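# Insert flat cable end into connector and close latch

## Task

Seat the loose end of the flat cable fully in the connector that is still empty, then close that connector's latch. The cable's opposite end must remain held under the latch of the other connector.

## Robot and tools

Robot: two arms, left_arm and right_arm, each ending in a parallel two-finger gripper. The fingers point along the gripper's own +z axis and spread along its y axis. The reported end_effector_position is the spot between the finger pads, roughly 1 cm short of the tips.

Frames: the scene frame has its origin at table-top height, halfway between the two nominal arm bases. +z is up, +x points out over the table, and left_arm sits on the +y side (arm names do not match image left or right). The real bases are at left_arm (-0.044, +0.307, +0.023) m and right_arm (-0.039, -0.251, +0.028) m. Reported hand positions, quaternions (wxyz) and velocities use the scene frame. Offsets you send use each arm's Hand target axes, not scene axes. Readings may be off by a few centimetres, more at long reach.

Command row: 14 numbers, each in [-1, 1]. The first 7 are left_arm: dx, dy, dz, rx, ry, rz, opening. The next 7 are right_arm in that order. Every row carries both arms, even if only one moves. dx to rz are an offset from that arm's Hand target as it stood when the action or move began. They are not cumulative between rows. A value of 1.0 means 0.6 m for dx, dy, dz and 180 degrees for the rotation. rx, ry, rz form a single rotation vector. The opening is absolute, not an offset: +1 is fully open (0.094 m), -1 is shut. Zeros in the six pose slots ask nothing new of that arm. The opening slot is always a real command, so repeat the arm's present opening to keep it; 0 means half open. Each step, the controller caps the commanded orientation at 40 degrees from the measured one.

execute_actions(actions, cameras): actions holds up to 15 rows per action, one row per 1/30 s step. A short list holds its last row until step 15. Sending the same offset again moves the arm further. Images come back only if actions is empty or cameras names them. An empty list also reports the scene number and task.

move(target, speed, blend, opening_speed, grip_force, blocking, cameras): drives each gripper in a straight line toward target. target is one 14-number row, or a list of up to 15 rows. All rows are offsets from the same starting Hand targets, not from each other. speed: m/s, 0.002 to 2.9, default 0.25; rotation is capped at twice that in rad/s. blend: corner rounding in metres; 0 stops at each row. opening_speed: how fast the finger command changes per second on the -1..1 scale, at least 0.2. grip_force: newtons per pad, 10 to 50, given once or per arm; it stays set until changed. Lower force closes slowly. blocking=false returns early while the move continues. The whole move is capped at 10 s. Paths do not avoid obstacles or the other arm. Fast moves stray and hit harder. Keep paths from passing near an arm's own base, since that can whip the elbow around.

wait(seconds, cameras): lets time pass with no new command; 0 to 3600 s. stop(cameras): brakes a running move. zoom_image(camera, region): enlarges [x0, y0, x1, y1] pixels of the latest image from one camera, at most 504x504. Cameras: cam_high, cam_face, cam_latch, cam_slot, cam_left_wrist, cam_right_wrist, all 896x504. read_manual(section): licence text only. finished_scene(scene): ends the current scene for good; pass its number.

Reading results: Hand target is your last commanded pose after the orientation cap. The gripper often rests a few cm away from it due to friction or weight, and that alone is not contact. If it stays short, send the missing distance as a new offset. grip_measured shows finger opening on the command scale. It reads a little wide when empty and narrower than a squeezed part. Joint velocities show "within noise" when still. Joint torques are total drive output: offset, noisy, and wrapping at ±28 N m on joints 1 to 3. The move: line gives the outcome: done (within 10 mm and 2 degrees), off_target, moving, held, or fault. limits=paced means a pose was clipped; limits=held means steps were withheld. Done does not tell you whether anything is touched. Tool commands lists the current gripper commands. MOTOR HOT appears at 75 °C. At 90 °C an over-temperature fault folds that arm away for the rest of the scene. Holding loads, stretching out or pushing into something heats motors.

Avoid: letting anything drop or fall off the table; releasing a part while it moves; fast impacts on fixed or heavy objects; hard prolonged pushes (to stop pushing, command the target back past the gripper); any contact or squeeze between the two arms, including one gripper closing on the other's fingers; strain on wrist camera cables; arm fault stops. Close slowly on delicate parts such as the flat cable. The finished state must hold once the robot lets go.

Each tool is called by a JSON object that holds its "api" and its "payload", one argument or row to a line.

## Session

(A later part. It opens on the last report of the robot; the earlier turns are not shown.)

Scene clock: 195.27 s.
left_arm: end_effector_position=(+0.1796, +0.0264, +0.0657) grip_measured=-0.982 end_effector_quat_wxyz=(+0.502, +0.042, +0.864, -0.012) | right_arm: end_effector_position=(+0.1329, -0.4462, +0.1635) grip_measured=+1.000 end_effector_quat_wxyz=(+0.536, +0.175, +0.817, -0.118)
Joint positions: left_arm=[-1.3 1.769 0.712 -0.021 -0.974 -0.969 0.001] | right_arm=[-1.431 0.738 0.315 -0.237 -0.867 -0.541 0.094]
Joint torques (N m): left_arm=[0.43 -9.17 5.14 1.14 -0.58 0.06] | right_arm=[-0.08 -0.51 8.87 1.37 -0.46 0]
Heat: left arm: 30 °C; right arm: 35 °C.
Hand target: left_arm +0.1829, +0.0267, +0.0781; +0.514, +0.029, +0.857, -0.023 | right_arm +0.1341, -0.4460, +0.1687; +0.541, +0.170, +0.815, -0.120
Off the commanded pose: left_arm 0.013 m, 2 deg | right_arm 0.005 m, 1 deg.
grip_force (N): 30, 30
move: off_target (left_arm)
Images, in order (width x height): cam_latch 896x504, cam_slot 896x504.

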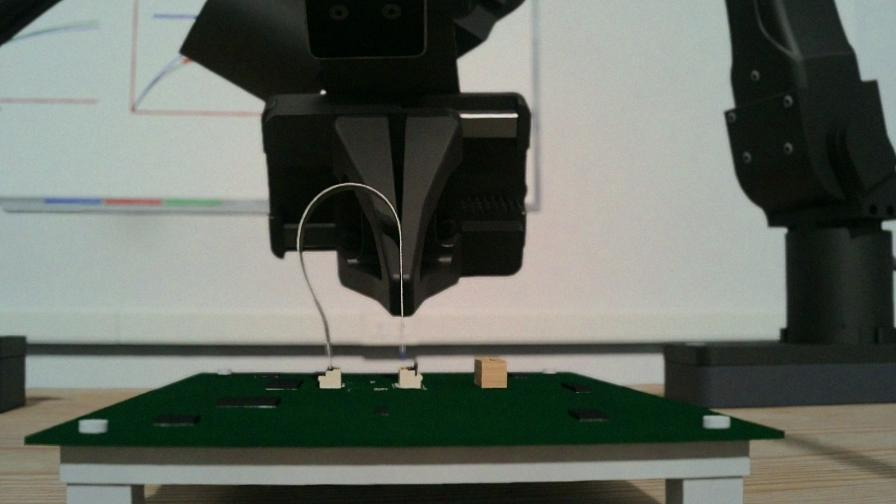

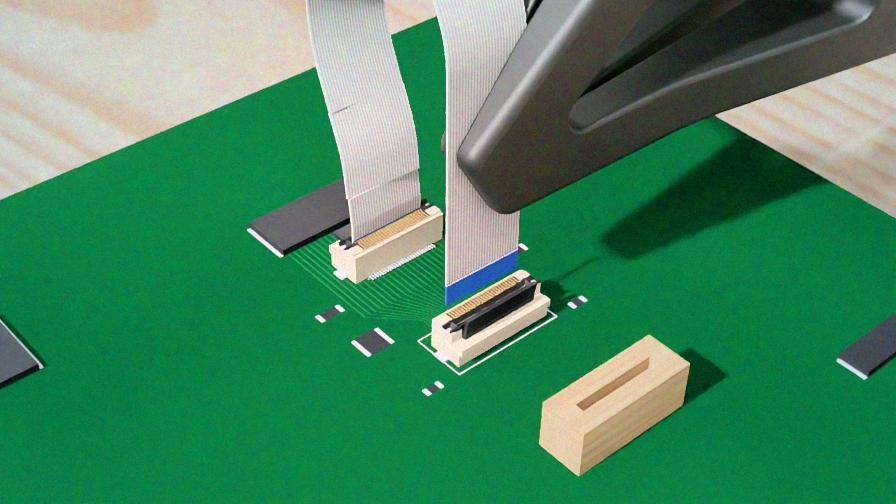

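{"api": "move", "payload": {
  "target": [
    [0,0,0,0,0,0.0134,-1,0,0,0,0,0,0,1],
    [0.0255,0.0057,0.0108,-0.0071,0.0072,0.0265,-1,0,0,0,0,0,0,1]
  ],
  "speed": 0.05,
  "cameras": ["cam_slot","cam_latch"]
}}

{"api": "zoom_image", "payload": {
  "camera": "cam_slot",
  "region": [420, 220, 580, 380]
}}

{"api": "zoom_image", "payload": {
  "camera": "cam_latch",
  "region": [370, 310, 450, 400]
}}

Scene clock: 199.17 s.
left_arm: end_effector_position=(+0.1795, +0.0269, +0.0639) grip_measured=-0.982 end_effector_quat_wxyz=(+0.502, +0.061, +0.863, +0.001) | right_arm: end_effector_position=(+0.1329, -0.4462, +0.1635) grip_measured=+1.000 end_effector_quat_wxyz=(+0.536, +0.175, +0.817, -0.118)
Joint positions: left_arm=[-1.3 1.775 0.712 -0.021 -0.974 -0.928 0.001] | right_arm=[-1.431 0.738 0.315 -0.237 -0.867 -0.541 0.094]
Joint torques (N m): left_arm=[0.38 -5.68 5.3 1.04 -0.53 -0.01] | right_arm=[-0.1 -0.47 8.94 1.37 -0.47 0]
Heat: left arm: 30 °C; right arm: 35 °C.
Hand target: left_arm +0.1817, +0.0301, +0.0615; +0.505, +0.060, +0.861, +0.008 | right_arm +0.1341, -0.4460, +0.1687; +0.541, +0.170, +0.815, -0.120
Off the commanded pose: left_arm 0.005 m, 1 deg | right_arm 0.005 m, 1 deg.
grip_force (N): 30, 30
move: done
Images, in order (width x height): cam_latch 896x504, cam_slot 896x504.

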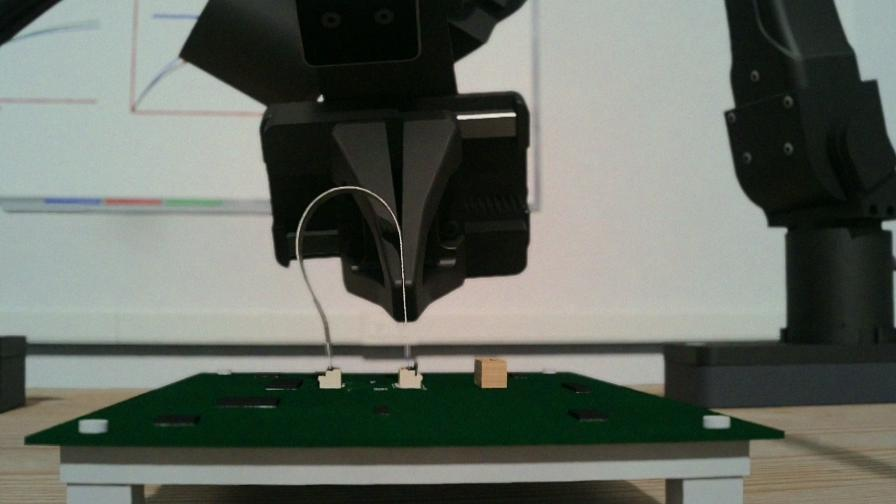

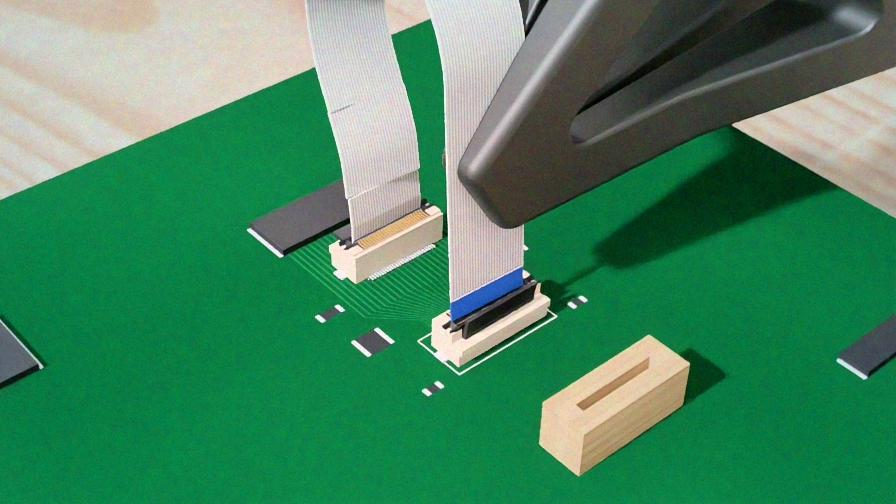

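Scaled by 3.150 from the camera's image (finer frame: 1280x720).

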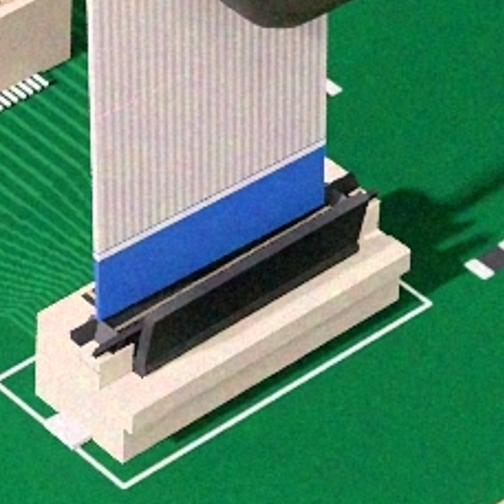

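Scaled by 5.600 from the camera's image (finer frame: 1280x720).

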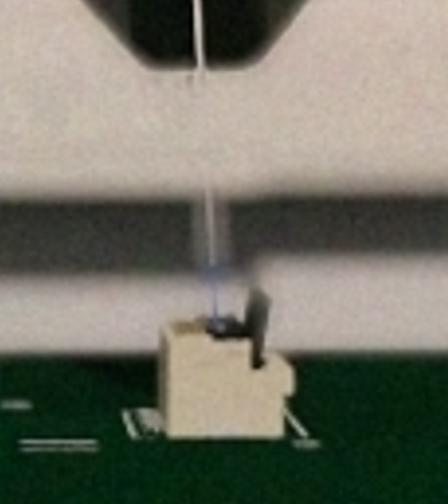

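{"api": "move", "payload": {
  "target": [0.005,0.0001,0.0025,-0.001,0.0012,0.002,-1,0,0,0,0,0,0,1],
  "speed": 0.03,
  "cameras": ["cam_slot","cam_latch"]
}}

{"api": "zoom_image", "payload": {
  "camera": "cam_slot",
  "region": [420, 220, 580, 380]
}}

{"api": "zoom_image", "payload": {
  "camera": "cam_latch",
  "region": [370, 310, 450, 400]
}}

Scene clock: 201.87 s.
left_arm: end_effector_position=(+0.1801, +0.0265, +0.0635) grip_measured=-0.982 end_effector_quat_wxyz=(+0.504, +0.060, +0.862, +0.001) | right_arm: end_effector_position=(+0.1329, -0.4462, +0.1635) grip_measured=+1.000 end_effector_quat_wxyz=(+0.536, +0.175, +0.817, -0.118)
Joint positions: left_arm=[-1.3 1.781 0.712 -0.012 -0.979 -0.928 0.001] | right_arm=[-1.431 0.738 0.315 -0.237 -0.867 -0.541 0.094]
Joint torques (N m): left_arm=[0.43 -5.34 5.24 0.99 -0.48 0.02] | right_arm=[-0.12 -0.47 8.9 1.38 -0.47 -0.02]
Heat: left arm: 30 °C; right arm: 35 °C.
Hand target: left_arm +0.1815, +0.0305, +0.0581; +0.503, +0.062, +0.862, +0.011 | right_arm +0.1341, -0.4460, +0.1687; +0.541, +0.170, +0.815, -0.120
Off the commanded pose: left_arm 0.007 m, 1 deg | right_arm 0.005 m, 1 deg.
grip_force (N): 30, 30
move: done
Images, in order (width x height): cam_latch 896x504, cam_slot 896x504.

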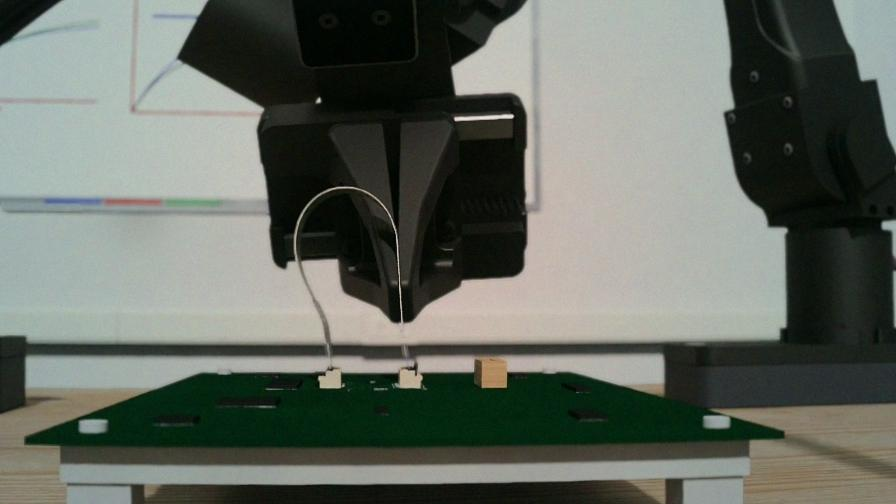

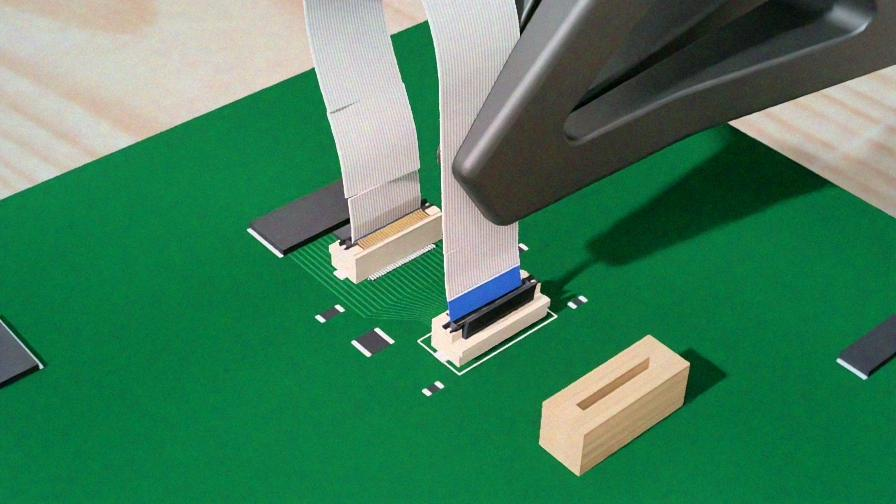

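Scaled by 3.150 from the camera's image (finer frame: 1280x720).

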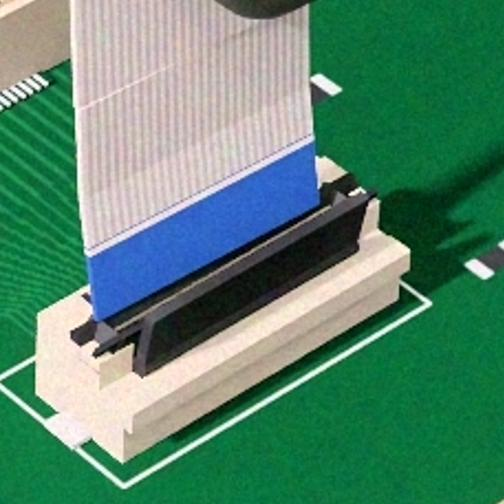

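Scaled by 5.600 from the camera's image (finer frame: 1280x720).

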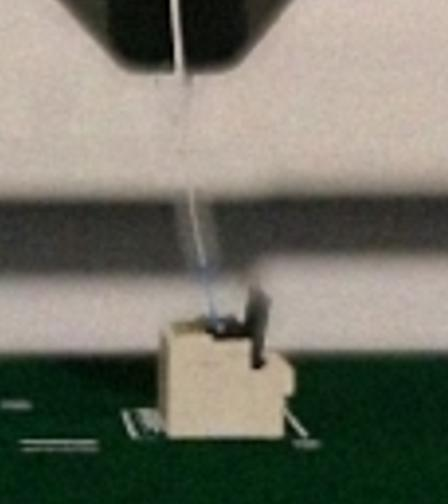

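{"api": "zoom_image", "payload": {
  "camera": "cam_slot",
  "region": [435, 295, 485, 345]
}}

{"api": "zoom_image", "payload": {
  "camera": "cam_slot",
  "region": [500, 260, 550, 310]
}}

{"api": "zoom_image", "payload": {
  "camera": "cam_slot",
  "region": [330, 190, 380, 250]
}}

{"api": "zoom_image", "payload": {
  "camera": "cam_slot",
  "region": [400, 180, 450, 240]
}}

Scaled by 10.080 from the camera's image (finer frame: 1280x720).

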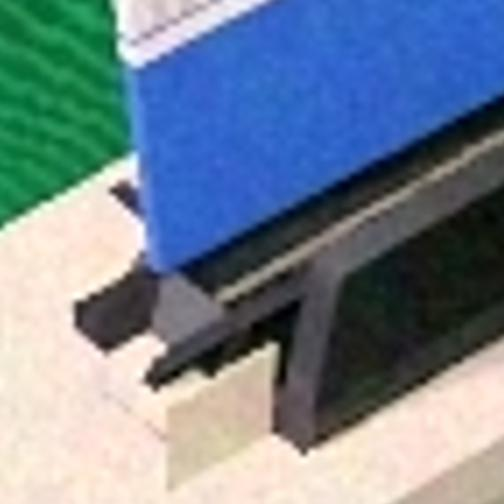

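Scaled by 10.080 from the camera's image (finer frame: 1280x720).

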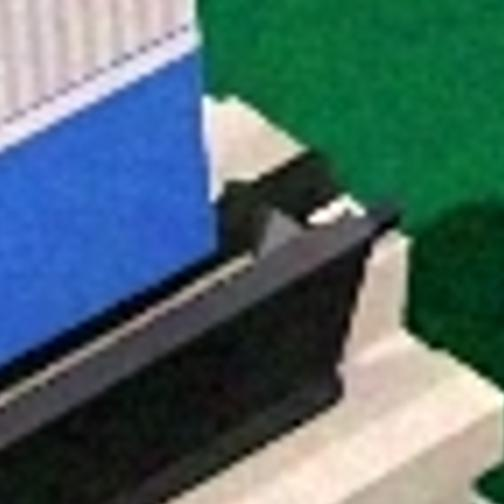

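Scaled by 8.400 from the camera's image (finer frame: 1280x720).

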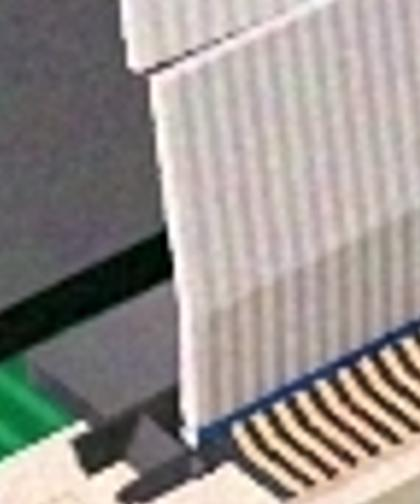

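Scaled by 8.400 from the camera's image (finer frame: 1280x720).

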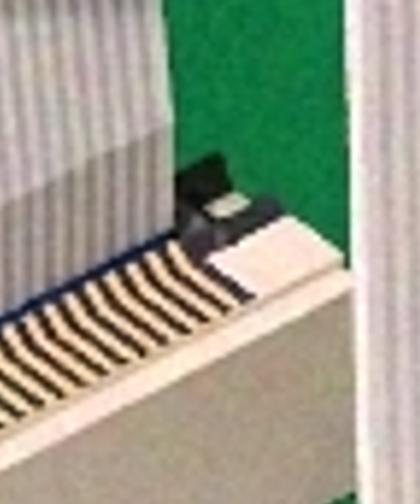

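{"api": "move", "payload": {
  "target": [
    [-0.0263,-0.0032,-0.0118,0.0069,-0.0077,-0.0133,-1,0,0,0,0,0,0,1],
    [-0.0201,0.0036,-0.0126,0.0027,-0.0031,-0.0348,-1,0,0,0,0,0,0,1]
  ],
  "speed": 0.05,
  "cameras": ["cam_slot","cam_latch"]
}}

{"api": "zoom_image", "payload": {
  "camera": "cam_slot",
  "region": [420, 220, 580, 380]
}}

{"api": "zoom_image", "payload": {
  "camera": "cam_latch",
  "region": [370, 310, 450, 400]
}}

Scene clock: 211.93 s.
left_arm: end_effector_position=(+0.1796, +0.0282, +0.0634) grip_measured=-0.982 end_effector_quat_wxyz=(+0.502, +0.027, +0.864, -0.016) | right_arm: end_effector_position=(+0.1329, -0.4462, +0.1635) grip_measured=+1.000 end_effector_quat_wxyz=(+0.536, +0.175, +0.817, -0.118)
Joint positions: left_arm=[-1.3 1.777 0.712 -0.026 -0.978 -1.009 0.001] | right_arm=[-1.431 0.738 0.315 -0.237 -0.867 -0.541 0.094]
Joint torques (N m): left_arm=[0.34 -9.1 5.2 0.79 -0.52 -0.1] | right_arm=[-0.1 -0.47 8.91 1.37 -0.47 -0.02]
Heat: left arm: 30 °C; right arm: 35 °C.
Hand target: left_arm +0.1810, +0.0315, +0.0724; +0.507, +0.017, +0.861, -0.020 | right_arm +0.1341, -0.4460, +0.1687; +0.541, +0.170, +0.815, -0.120
Off the commanded pose: left_arm 0.010 m, 2 deg | right_arm 0.005 m, 1 deg.
grip_force (N): 30, 30
move: done
Images, in order (width x height): cam_latch 896x504, cam_slot 896x504.

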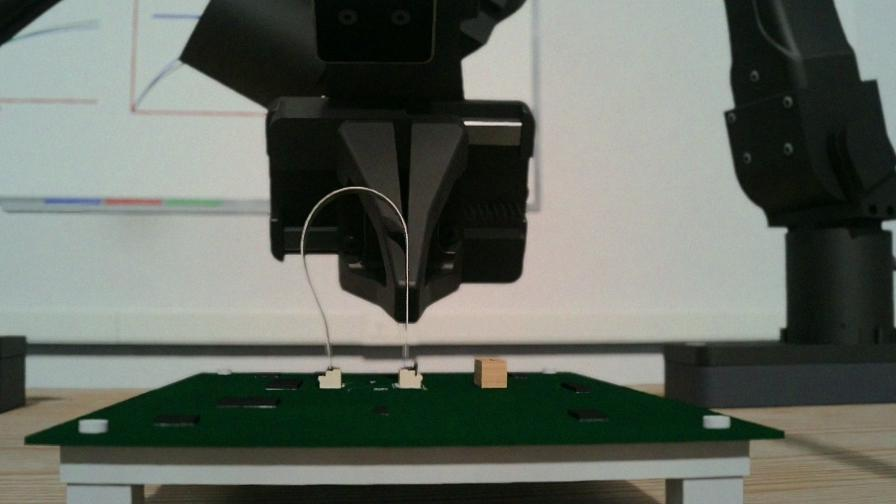

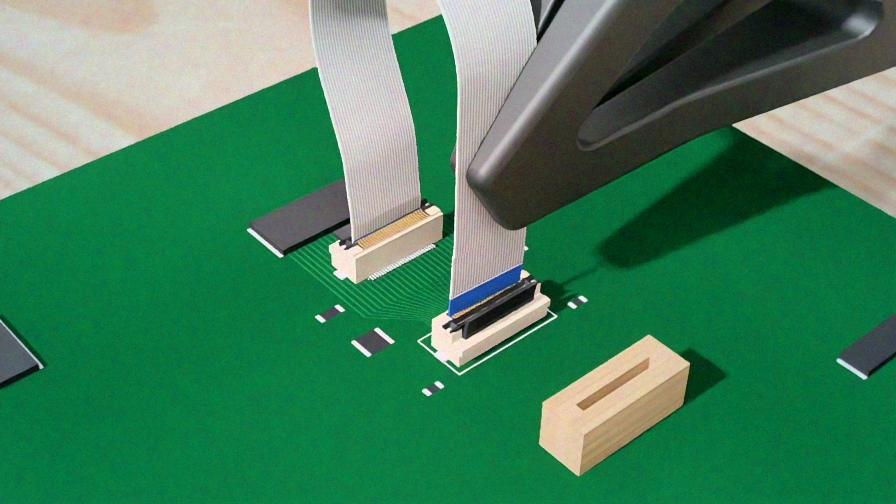

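Scaled by 3.150 from the camera's image (finer frame: 1280x720).

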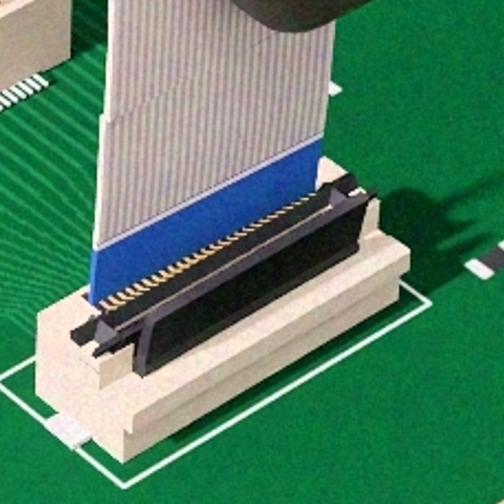

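Scaled by 5.600 from the camera's image (finer frame: 1280x720).

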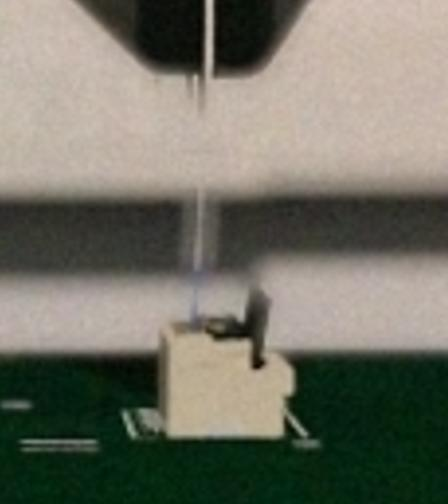

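{"api": "move", "payload": {
  "target": [-0.0035,-0.001,-0.0017,0.0011,-0.001,-0.0019,-1,0,0,0,0,0,0,1],
  "speed": 0.05,
  "cameras": ["cam_slot","cam_latch"]
}}

{"api": "zoom_image", "payload": {
  "camera": "cam_slot",
  "region": [420, 220, 580, 380]
}}

{"api": "zoom_image", "payload": {
  "camera": "cam_latch",
  "region": [370, 310, 450, 400]
}}

Scene clock: 213.53 s.
left_arm: end_effector_position=(+0.1795, +0.0284, +0.0646) grip_measured=-0.982 end_effector_quat_wxyz=(+0.502, +0.027, +0.864, -0.016) | right_arm: end_effector_position=(+0.1329, -0.4462, +0.1635) grip_measured=+1.000 end_effector_quat_wxyz=(+0.536, +0.175, +0.817, -0.118)
Joint positions: left_arm=[-1.3 1.771 0.712 -0.031 -0.978 -1.01 0.001] | right_arm=[-1.431 0.738 0.315 -0.237 -0.867 -0.541 0.094]
Joint torques (N m): left_arm=[0.29 -9.21 5.26 0.86 -0.53 -0.08] | right_arm=[-0.05 -0.5 8.94 1.39 -0.48 -0.02]
Heat: left arm: 30 °C; right arm: 35 °C.
Hand target: left_arm +0.1811, +0.0309, +0.0748; +0.508, +0.015, +0.861, -0.024 | right_arm +0.1341, -0.4460, +0.1687; +0.541, +0.170, +0.815, -0.120
Off the commanded pose: left_arm 0.011 m, 2 deg | right_arm 0.005 m, 1 deg.
grip_force (N): 30, 30
move: off_target (left_arm)
Images, in order (width x height): cam_latch 896x504, cam_slot 896x504.

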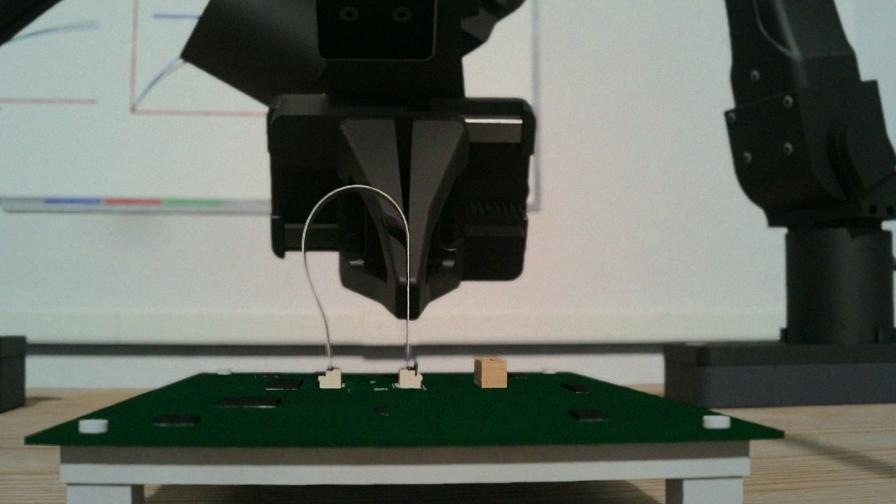

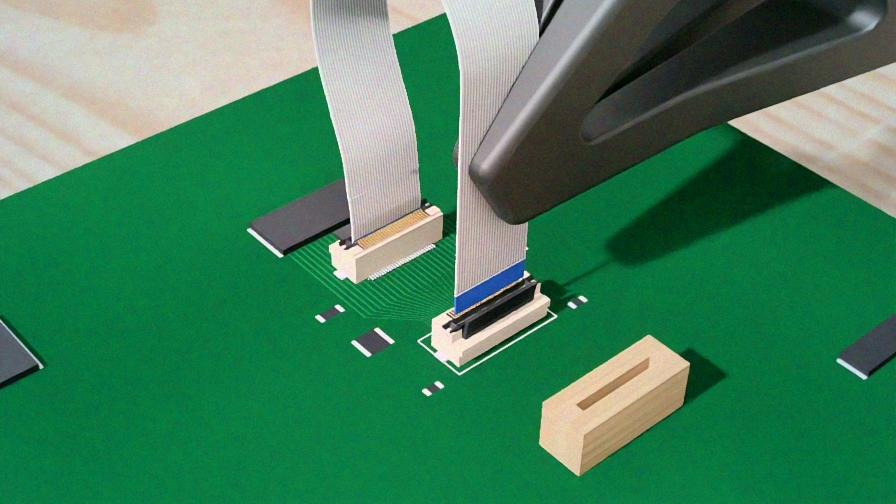

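Scaled by 3.150 from the camera's image (finer frame: 1280x720).

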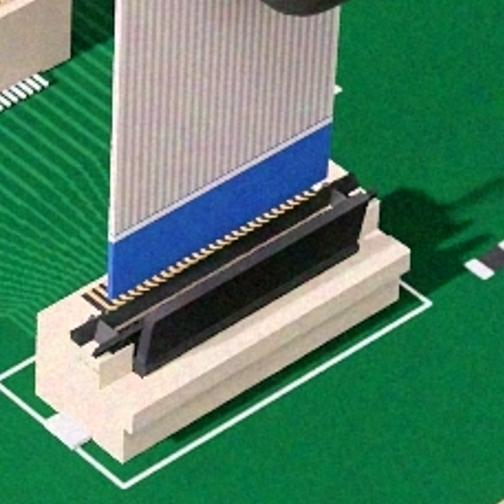

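Scaled by 5.600 from the camera's image (finer frame: 1280x720).

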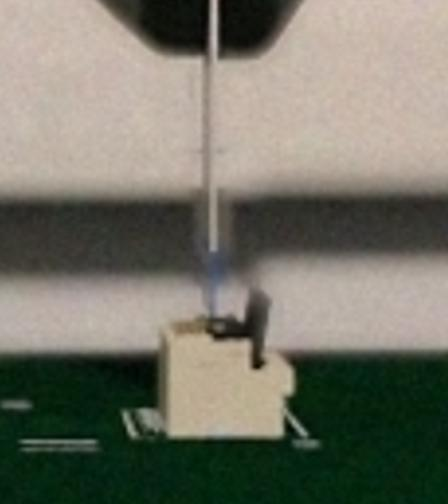

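{"api": "move", "payload": {
  "target": [0.028,0.0068,0.0123,-0.0082,0.0076,0.0145,-1,0,0,0,0,0,0,1],
  "speed": 0.03,
  "cameras": ["cam_slot","cam_latch"]
}}

{"api": "zoom_image", "payload": {
  "camera": "cam_slot",
  "region": [420, 220, 580, 380]
}}

{"api": "zoom_image", "payload": {
  "camera": "cam_latch",
  "region": [370, 310, 450, 400]
}}

Scene clock: 217.83 s.
left_arm: end_effector_position=(+0.1789, +0.0295, +0.0615) grip_measured=-0.982 end_effector_quat_wxyz=(+0.499, +0.028, +0.866, -0.013) | right_arm: end_effector_position=(+0.1329, -0.4462, +0.1635) grip_measured=+1.000 end_effector_quat_wxyz=(+0.536, +0.175, +0.817, -0.118)
Joint positions: left_arm=[-1.3 1.779 0.712 -0.036 -0.974 -1.015 0.001] | right_arm=[-1.431 0.738 0.315 -0.237 -0.867 -0.541 0.094]
Joint torques (N m): left_arm=[0.28 -5.31 5.46 0.79 -0.5 -0.09] | right_arm=[-0.09 -0.51 8.91 1.38 -0.48 -0.01]
Heat: left arm: 30 °C; right arm: 35 °C.
Hand target: left_arm +0.1797, +0.0346, +0.0565; +0.499, +0.028, +0.866, -0.001 | right_arm +0.1341, -0.4460, +0.1687; +0.541, +0.170, +0.815, -0.120
Off the commanded pose: left_arm 0.007 m, 1 deg | right_arm 0.005 m, 1 deg.
grip_force (N): 30, 30
move: done
Images, in order (width x height): cam_latch 896x504, cam_slot 896x504.

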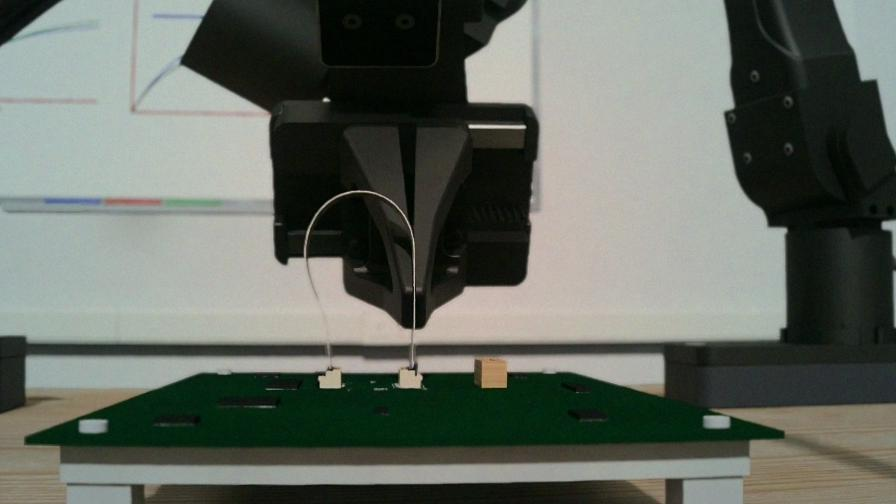

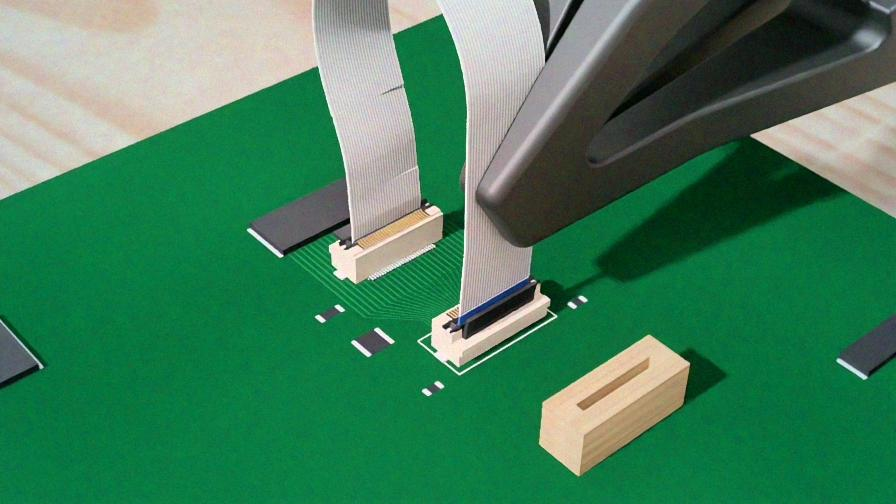

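Scaled by 3.150 from the camera's image (finer frame: 1280x720).

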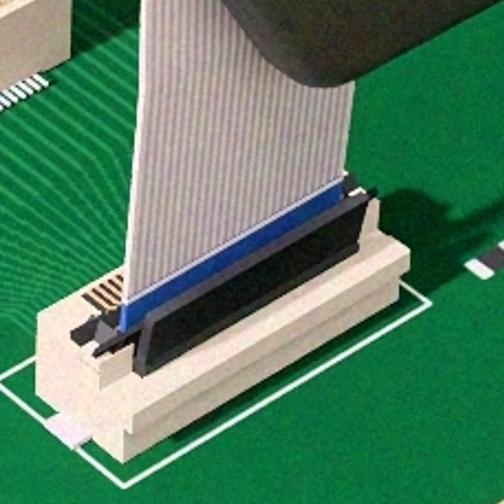

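Scaled by 5.600 from the camera's image (finer frame: 1280x720).

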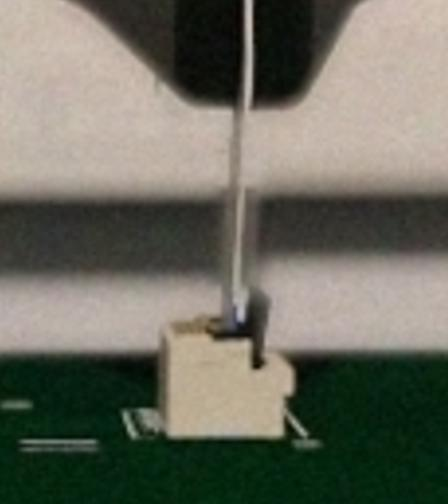

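{"api": "zoom_image", "payload": {
  "camera": "cam_slot",
  "region": [435, 290, 495, 350]
}}

{"api": "zoom_image", "payload": {
  "camera": "cam_slot",
  "region": [500, 260, 550, 310]
}}

{"api": "zoom_image", "payload": {
  "camera": "cam_latch",
  "region": [390, 345, 430, 395]
}}

{"api": "zoom_image", "payload": {
  "camera": "cam_latch",
  "region": [310, 345, 350, 395]
}}

Scaled by 8.400 from the camera's image (finer frame: 1280x720).

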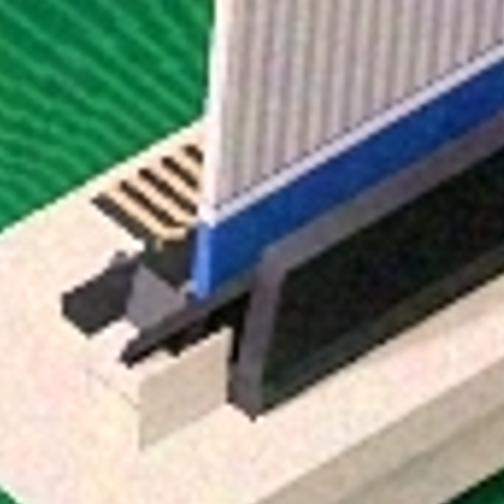

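Scaled by 10.080 from the camera's image (finer frame: 1280x720).

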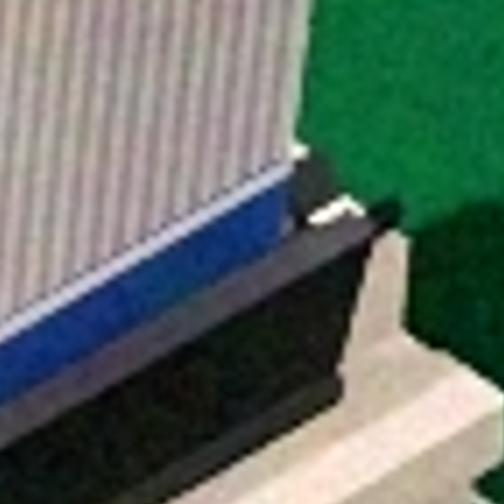

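Scaled by 10.080 from the camera's image (finer frame: 1280x720).

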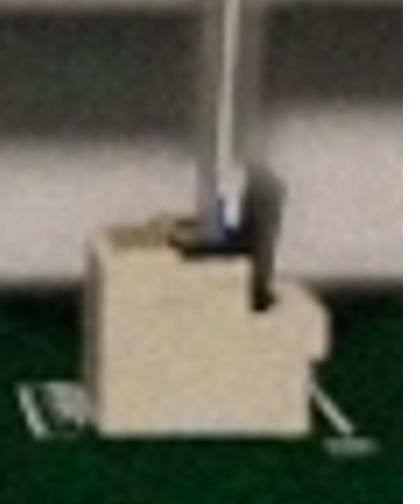

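Scaled by 10.080 from the camera's image (finer frame: 1280x720).

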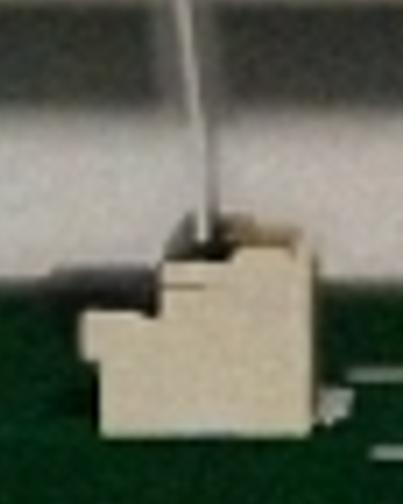

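{"api": "move", "payload": {
  "target": [0.0037,-0.0002,0.0021,-0.0006,0.0005,0.001,-1,0,0,0,0,0,0,1],
  "speed": 0.03,
  "cameras": ["cam_slot","cam_latch"]
}}

{"api": "zoom_image", "payload": {
  "camera": "cam_slot",
  "region": [420, 220, 580, 380]
}}

{"api": "zoom_image", "payload": {
  "camera": "cam_latch",
  "region": [370, 310, 450, 400]
}}

Scene clock: 224.77 s.
left_arm: end_effector_position=(+0.1789, +0.0301, +0.0596) grip_measured=-0.982 end_effector_quat_wxyz=(+0.499, +0.029, +0.866, -0.010) | right_arm: end_effector_position=(+0.1329, -0.4462, +0.1635) grip_measured=+1.000 end_effector_quat_wxyz=(+0.536, +0.175, +0.817, -0.118)
Joint positions: left_arm=[-1.3 1.786 0.712 -0.035 -0.977 -1.017 0.001] | right_arm=[-1.431 0.738 0.315 -0.237 -0.867 -0.541 0.094]
Joint torques (N m): left_arm=[0.29 -5.19 5.52 0.82 -0.45 -0.1] | right_arm=[-0.08 -0.44 8.9 1.37 -0.46 -0.02]
Heat: left arm: 30 °C; right arm: 35 °C.
Hand target: left_arm +0.1796, +0.0346, +0.0538; +0.498, +0.029, +0.867, +0.001 | right_arm +0.1341, -0.4460, +0.1687; +0.541, +0.170, +0.815, -0.120
Off the commanded pose: left_arm 0.007 m, 1 deg | right_arm 0.005 m, 1 deg.
grip_force (N): 30, 30
move: done
Images, in order (width x height): cam_latch 896x504, cam_slot 896x504.

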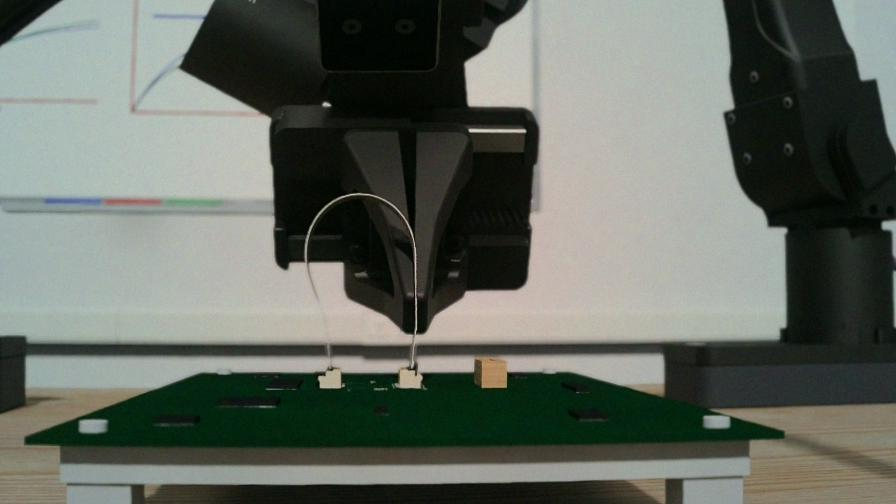

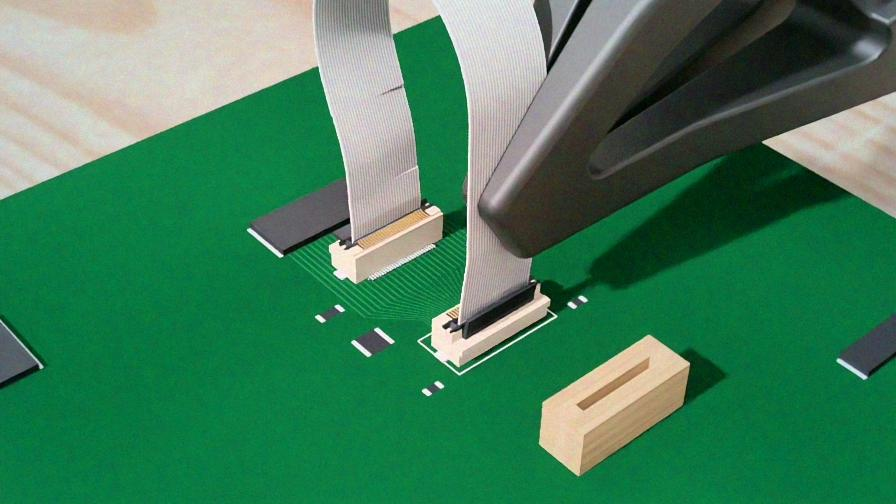

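Scaled by 3.150 from the camera's image (finer frame: 1280x720).

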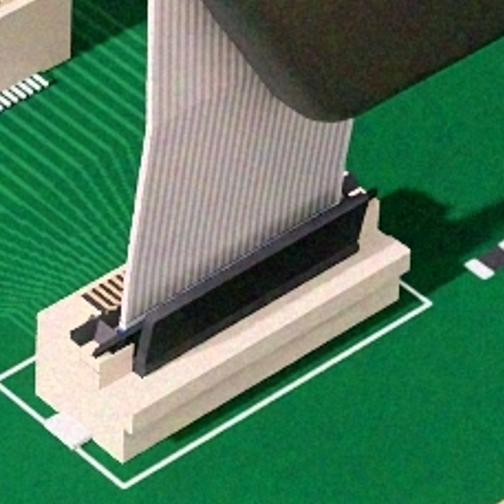

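Scaled by 5.600 from the camera's image (finer frame: 1280x720).

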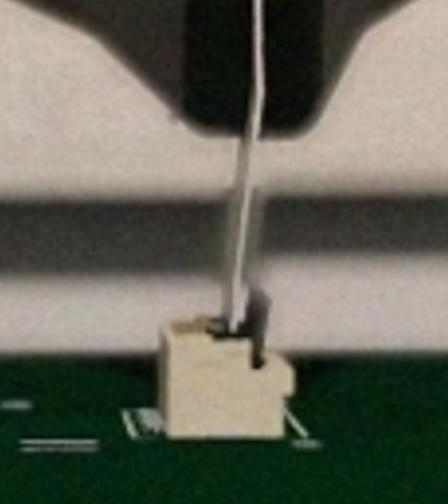

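{"api": "zoom_image", "payload": {
  "camera": "cam_slot",
  "region": [435, 290, 495, 350]
}}

{"api": "zoom_image", "payload": {
  "camera": "cam_slot",
  "region": [500, 250, 550, 300]
}}

{"api": "zoom_image", "payload": {
  "camera": "cam_latch",
  "region": [390, 325, 430, 395]
}}

Scaled by 8.400 from the camera's image (finer frame: 1280x720).

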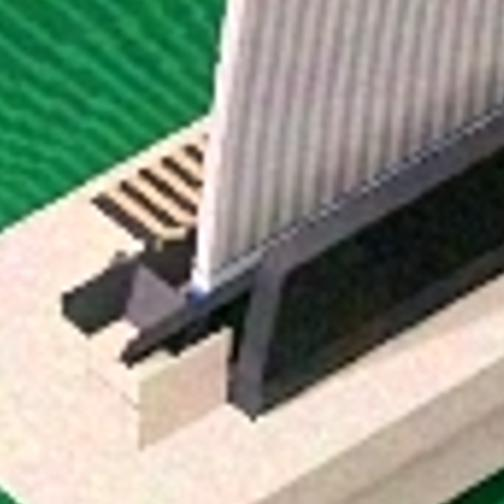

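Scaled by 10.080 from the camera's image (finer frame: 1280x720).

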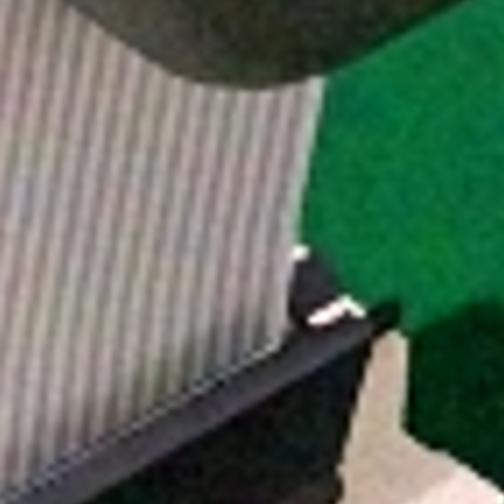

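Scaled by 7.200 from the camera's image (finer frame: 1280x720).

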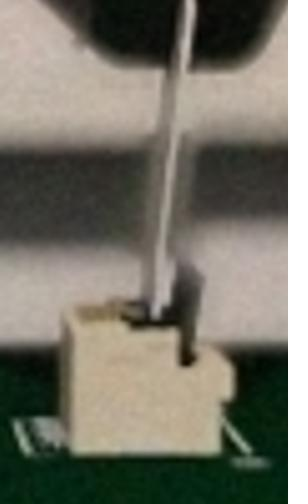

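{"api": "move", "payload": {
  "target": [0.0022,-0.0003,0.0011,-0.0003,0.0002,0.0005,-1,0,0,0,0,0,0,1],
  "speed": 0.03,
  "cameras": ["cam_slot","cam_latch"]
}}

{"api": "zoom_image", "payload": {
  "camera": "cam_slot",
  "region": [435, 290, 495, 350]
}}

{"api": "zoom_image", "payload": {
  "camera": "cam_latch",
  "region": [370, 310, 450, 400]
}}

Scene clock: 226.57 s.
left_arm: end_effector_position=(+0.1794, +0.0305, +0.0592) grip_measured=-0.982 end_effector_quat_wxyz=(+0.501, +0.028, +0.865, -0.009) | right_arm: end_effector_position=(+0.1329, -0.4462, +0.1635) grip_measured=+1.000 end_effector_quat_wxyz=(+0.536, +0.175, +0.817, -0.118)
Joint positions: left_arm=[-1.3 1.791 0.712 -0.032 -0.982 -1.018 0.001] | right_arm=[-1.431 0.738 0.315 -0.237 -0.867 -0.541 0.094]
Joint torques (N m): left_arm=[0.2 -5.15 5.5 0.8 -0.41 -0.1] | right_arm=[-0.1 -0.46 8.9 1.4 -0.46 0]
Heat: left arm: 30 °C; right arm: 35 °C.
Hand target: left_arm +0.1795, +0.0345, +0.0524; +0.498, +0.030, +0.867, +0.002 | right_arm +0.1341, -0.4460, +0.1687; +0.541, +0.170, +0.815, -0.120
Off the commanded pose: left_arm 0.008 m, 1 deg | right_arm 0.005 m, 1 deg.
grip_force (N): 30, 30
move: done
Images, in order (width x height): cam_latch 896x504, cam_slot 896x504.

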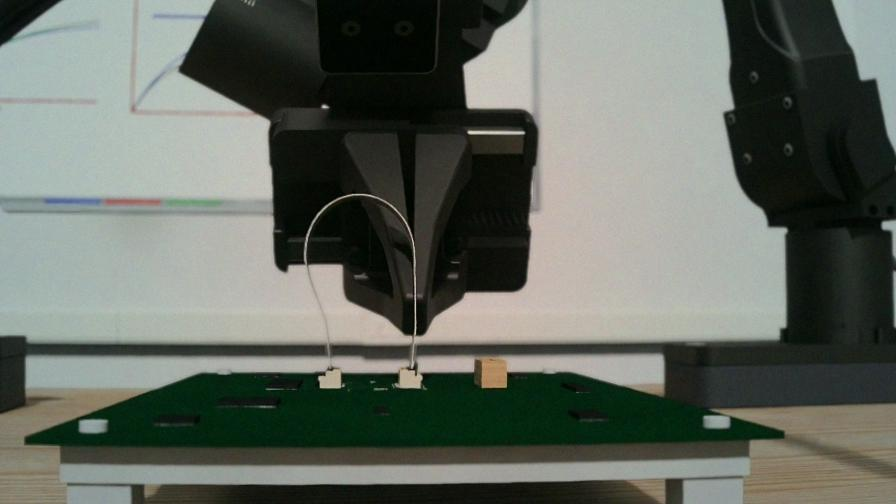

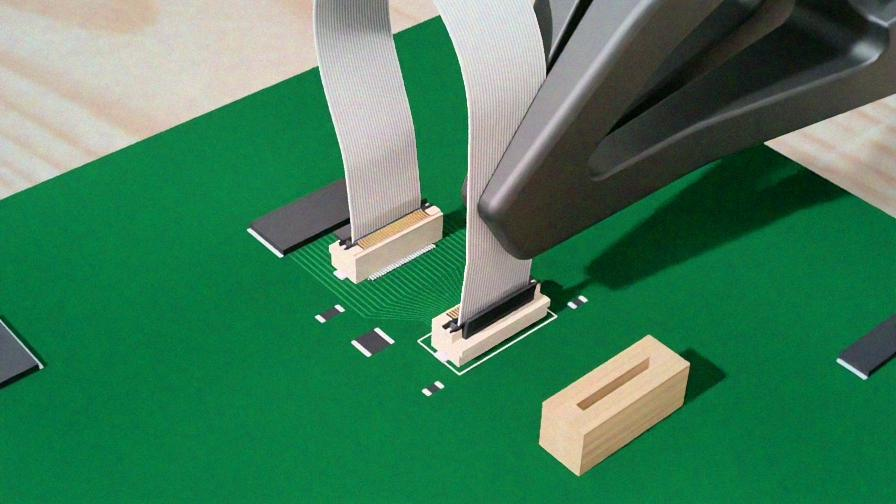

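Scaled by 8.400 from the camera's image (finer frame: 1280x720).

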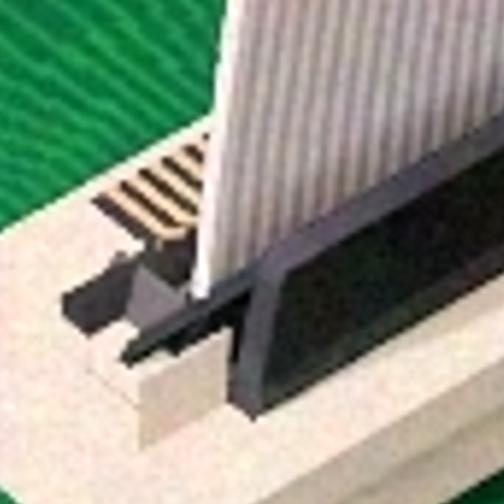

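Scaled by 5.600 from the camera's image (finer frame: 1280x720).

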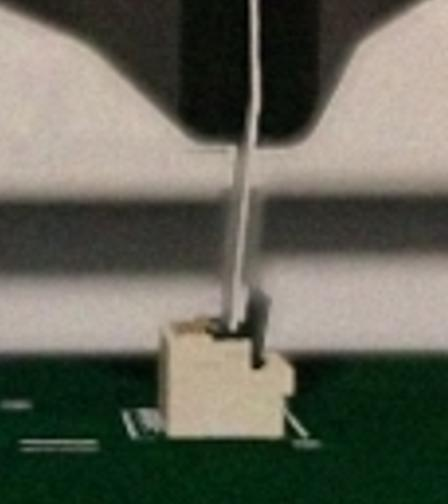

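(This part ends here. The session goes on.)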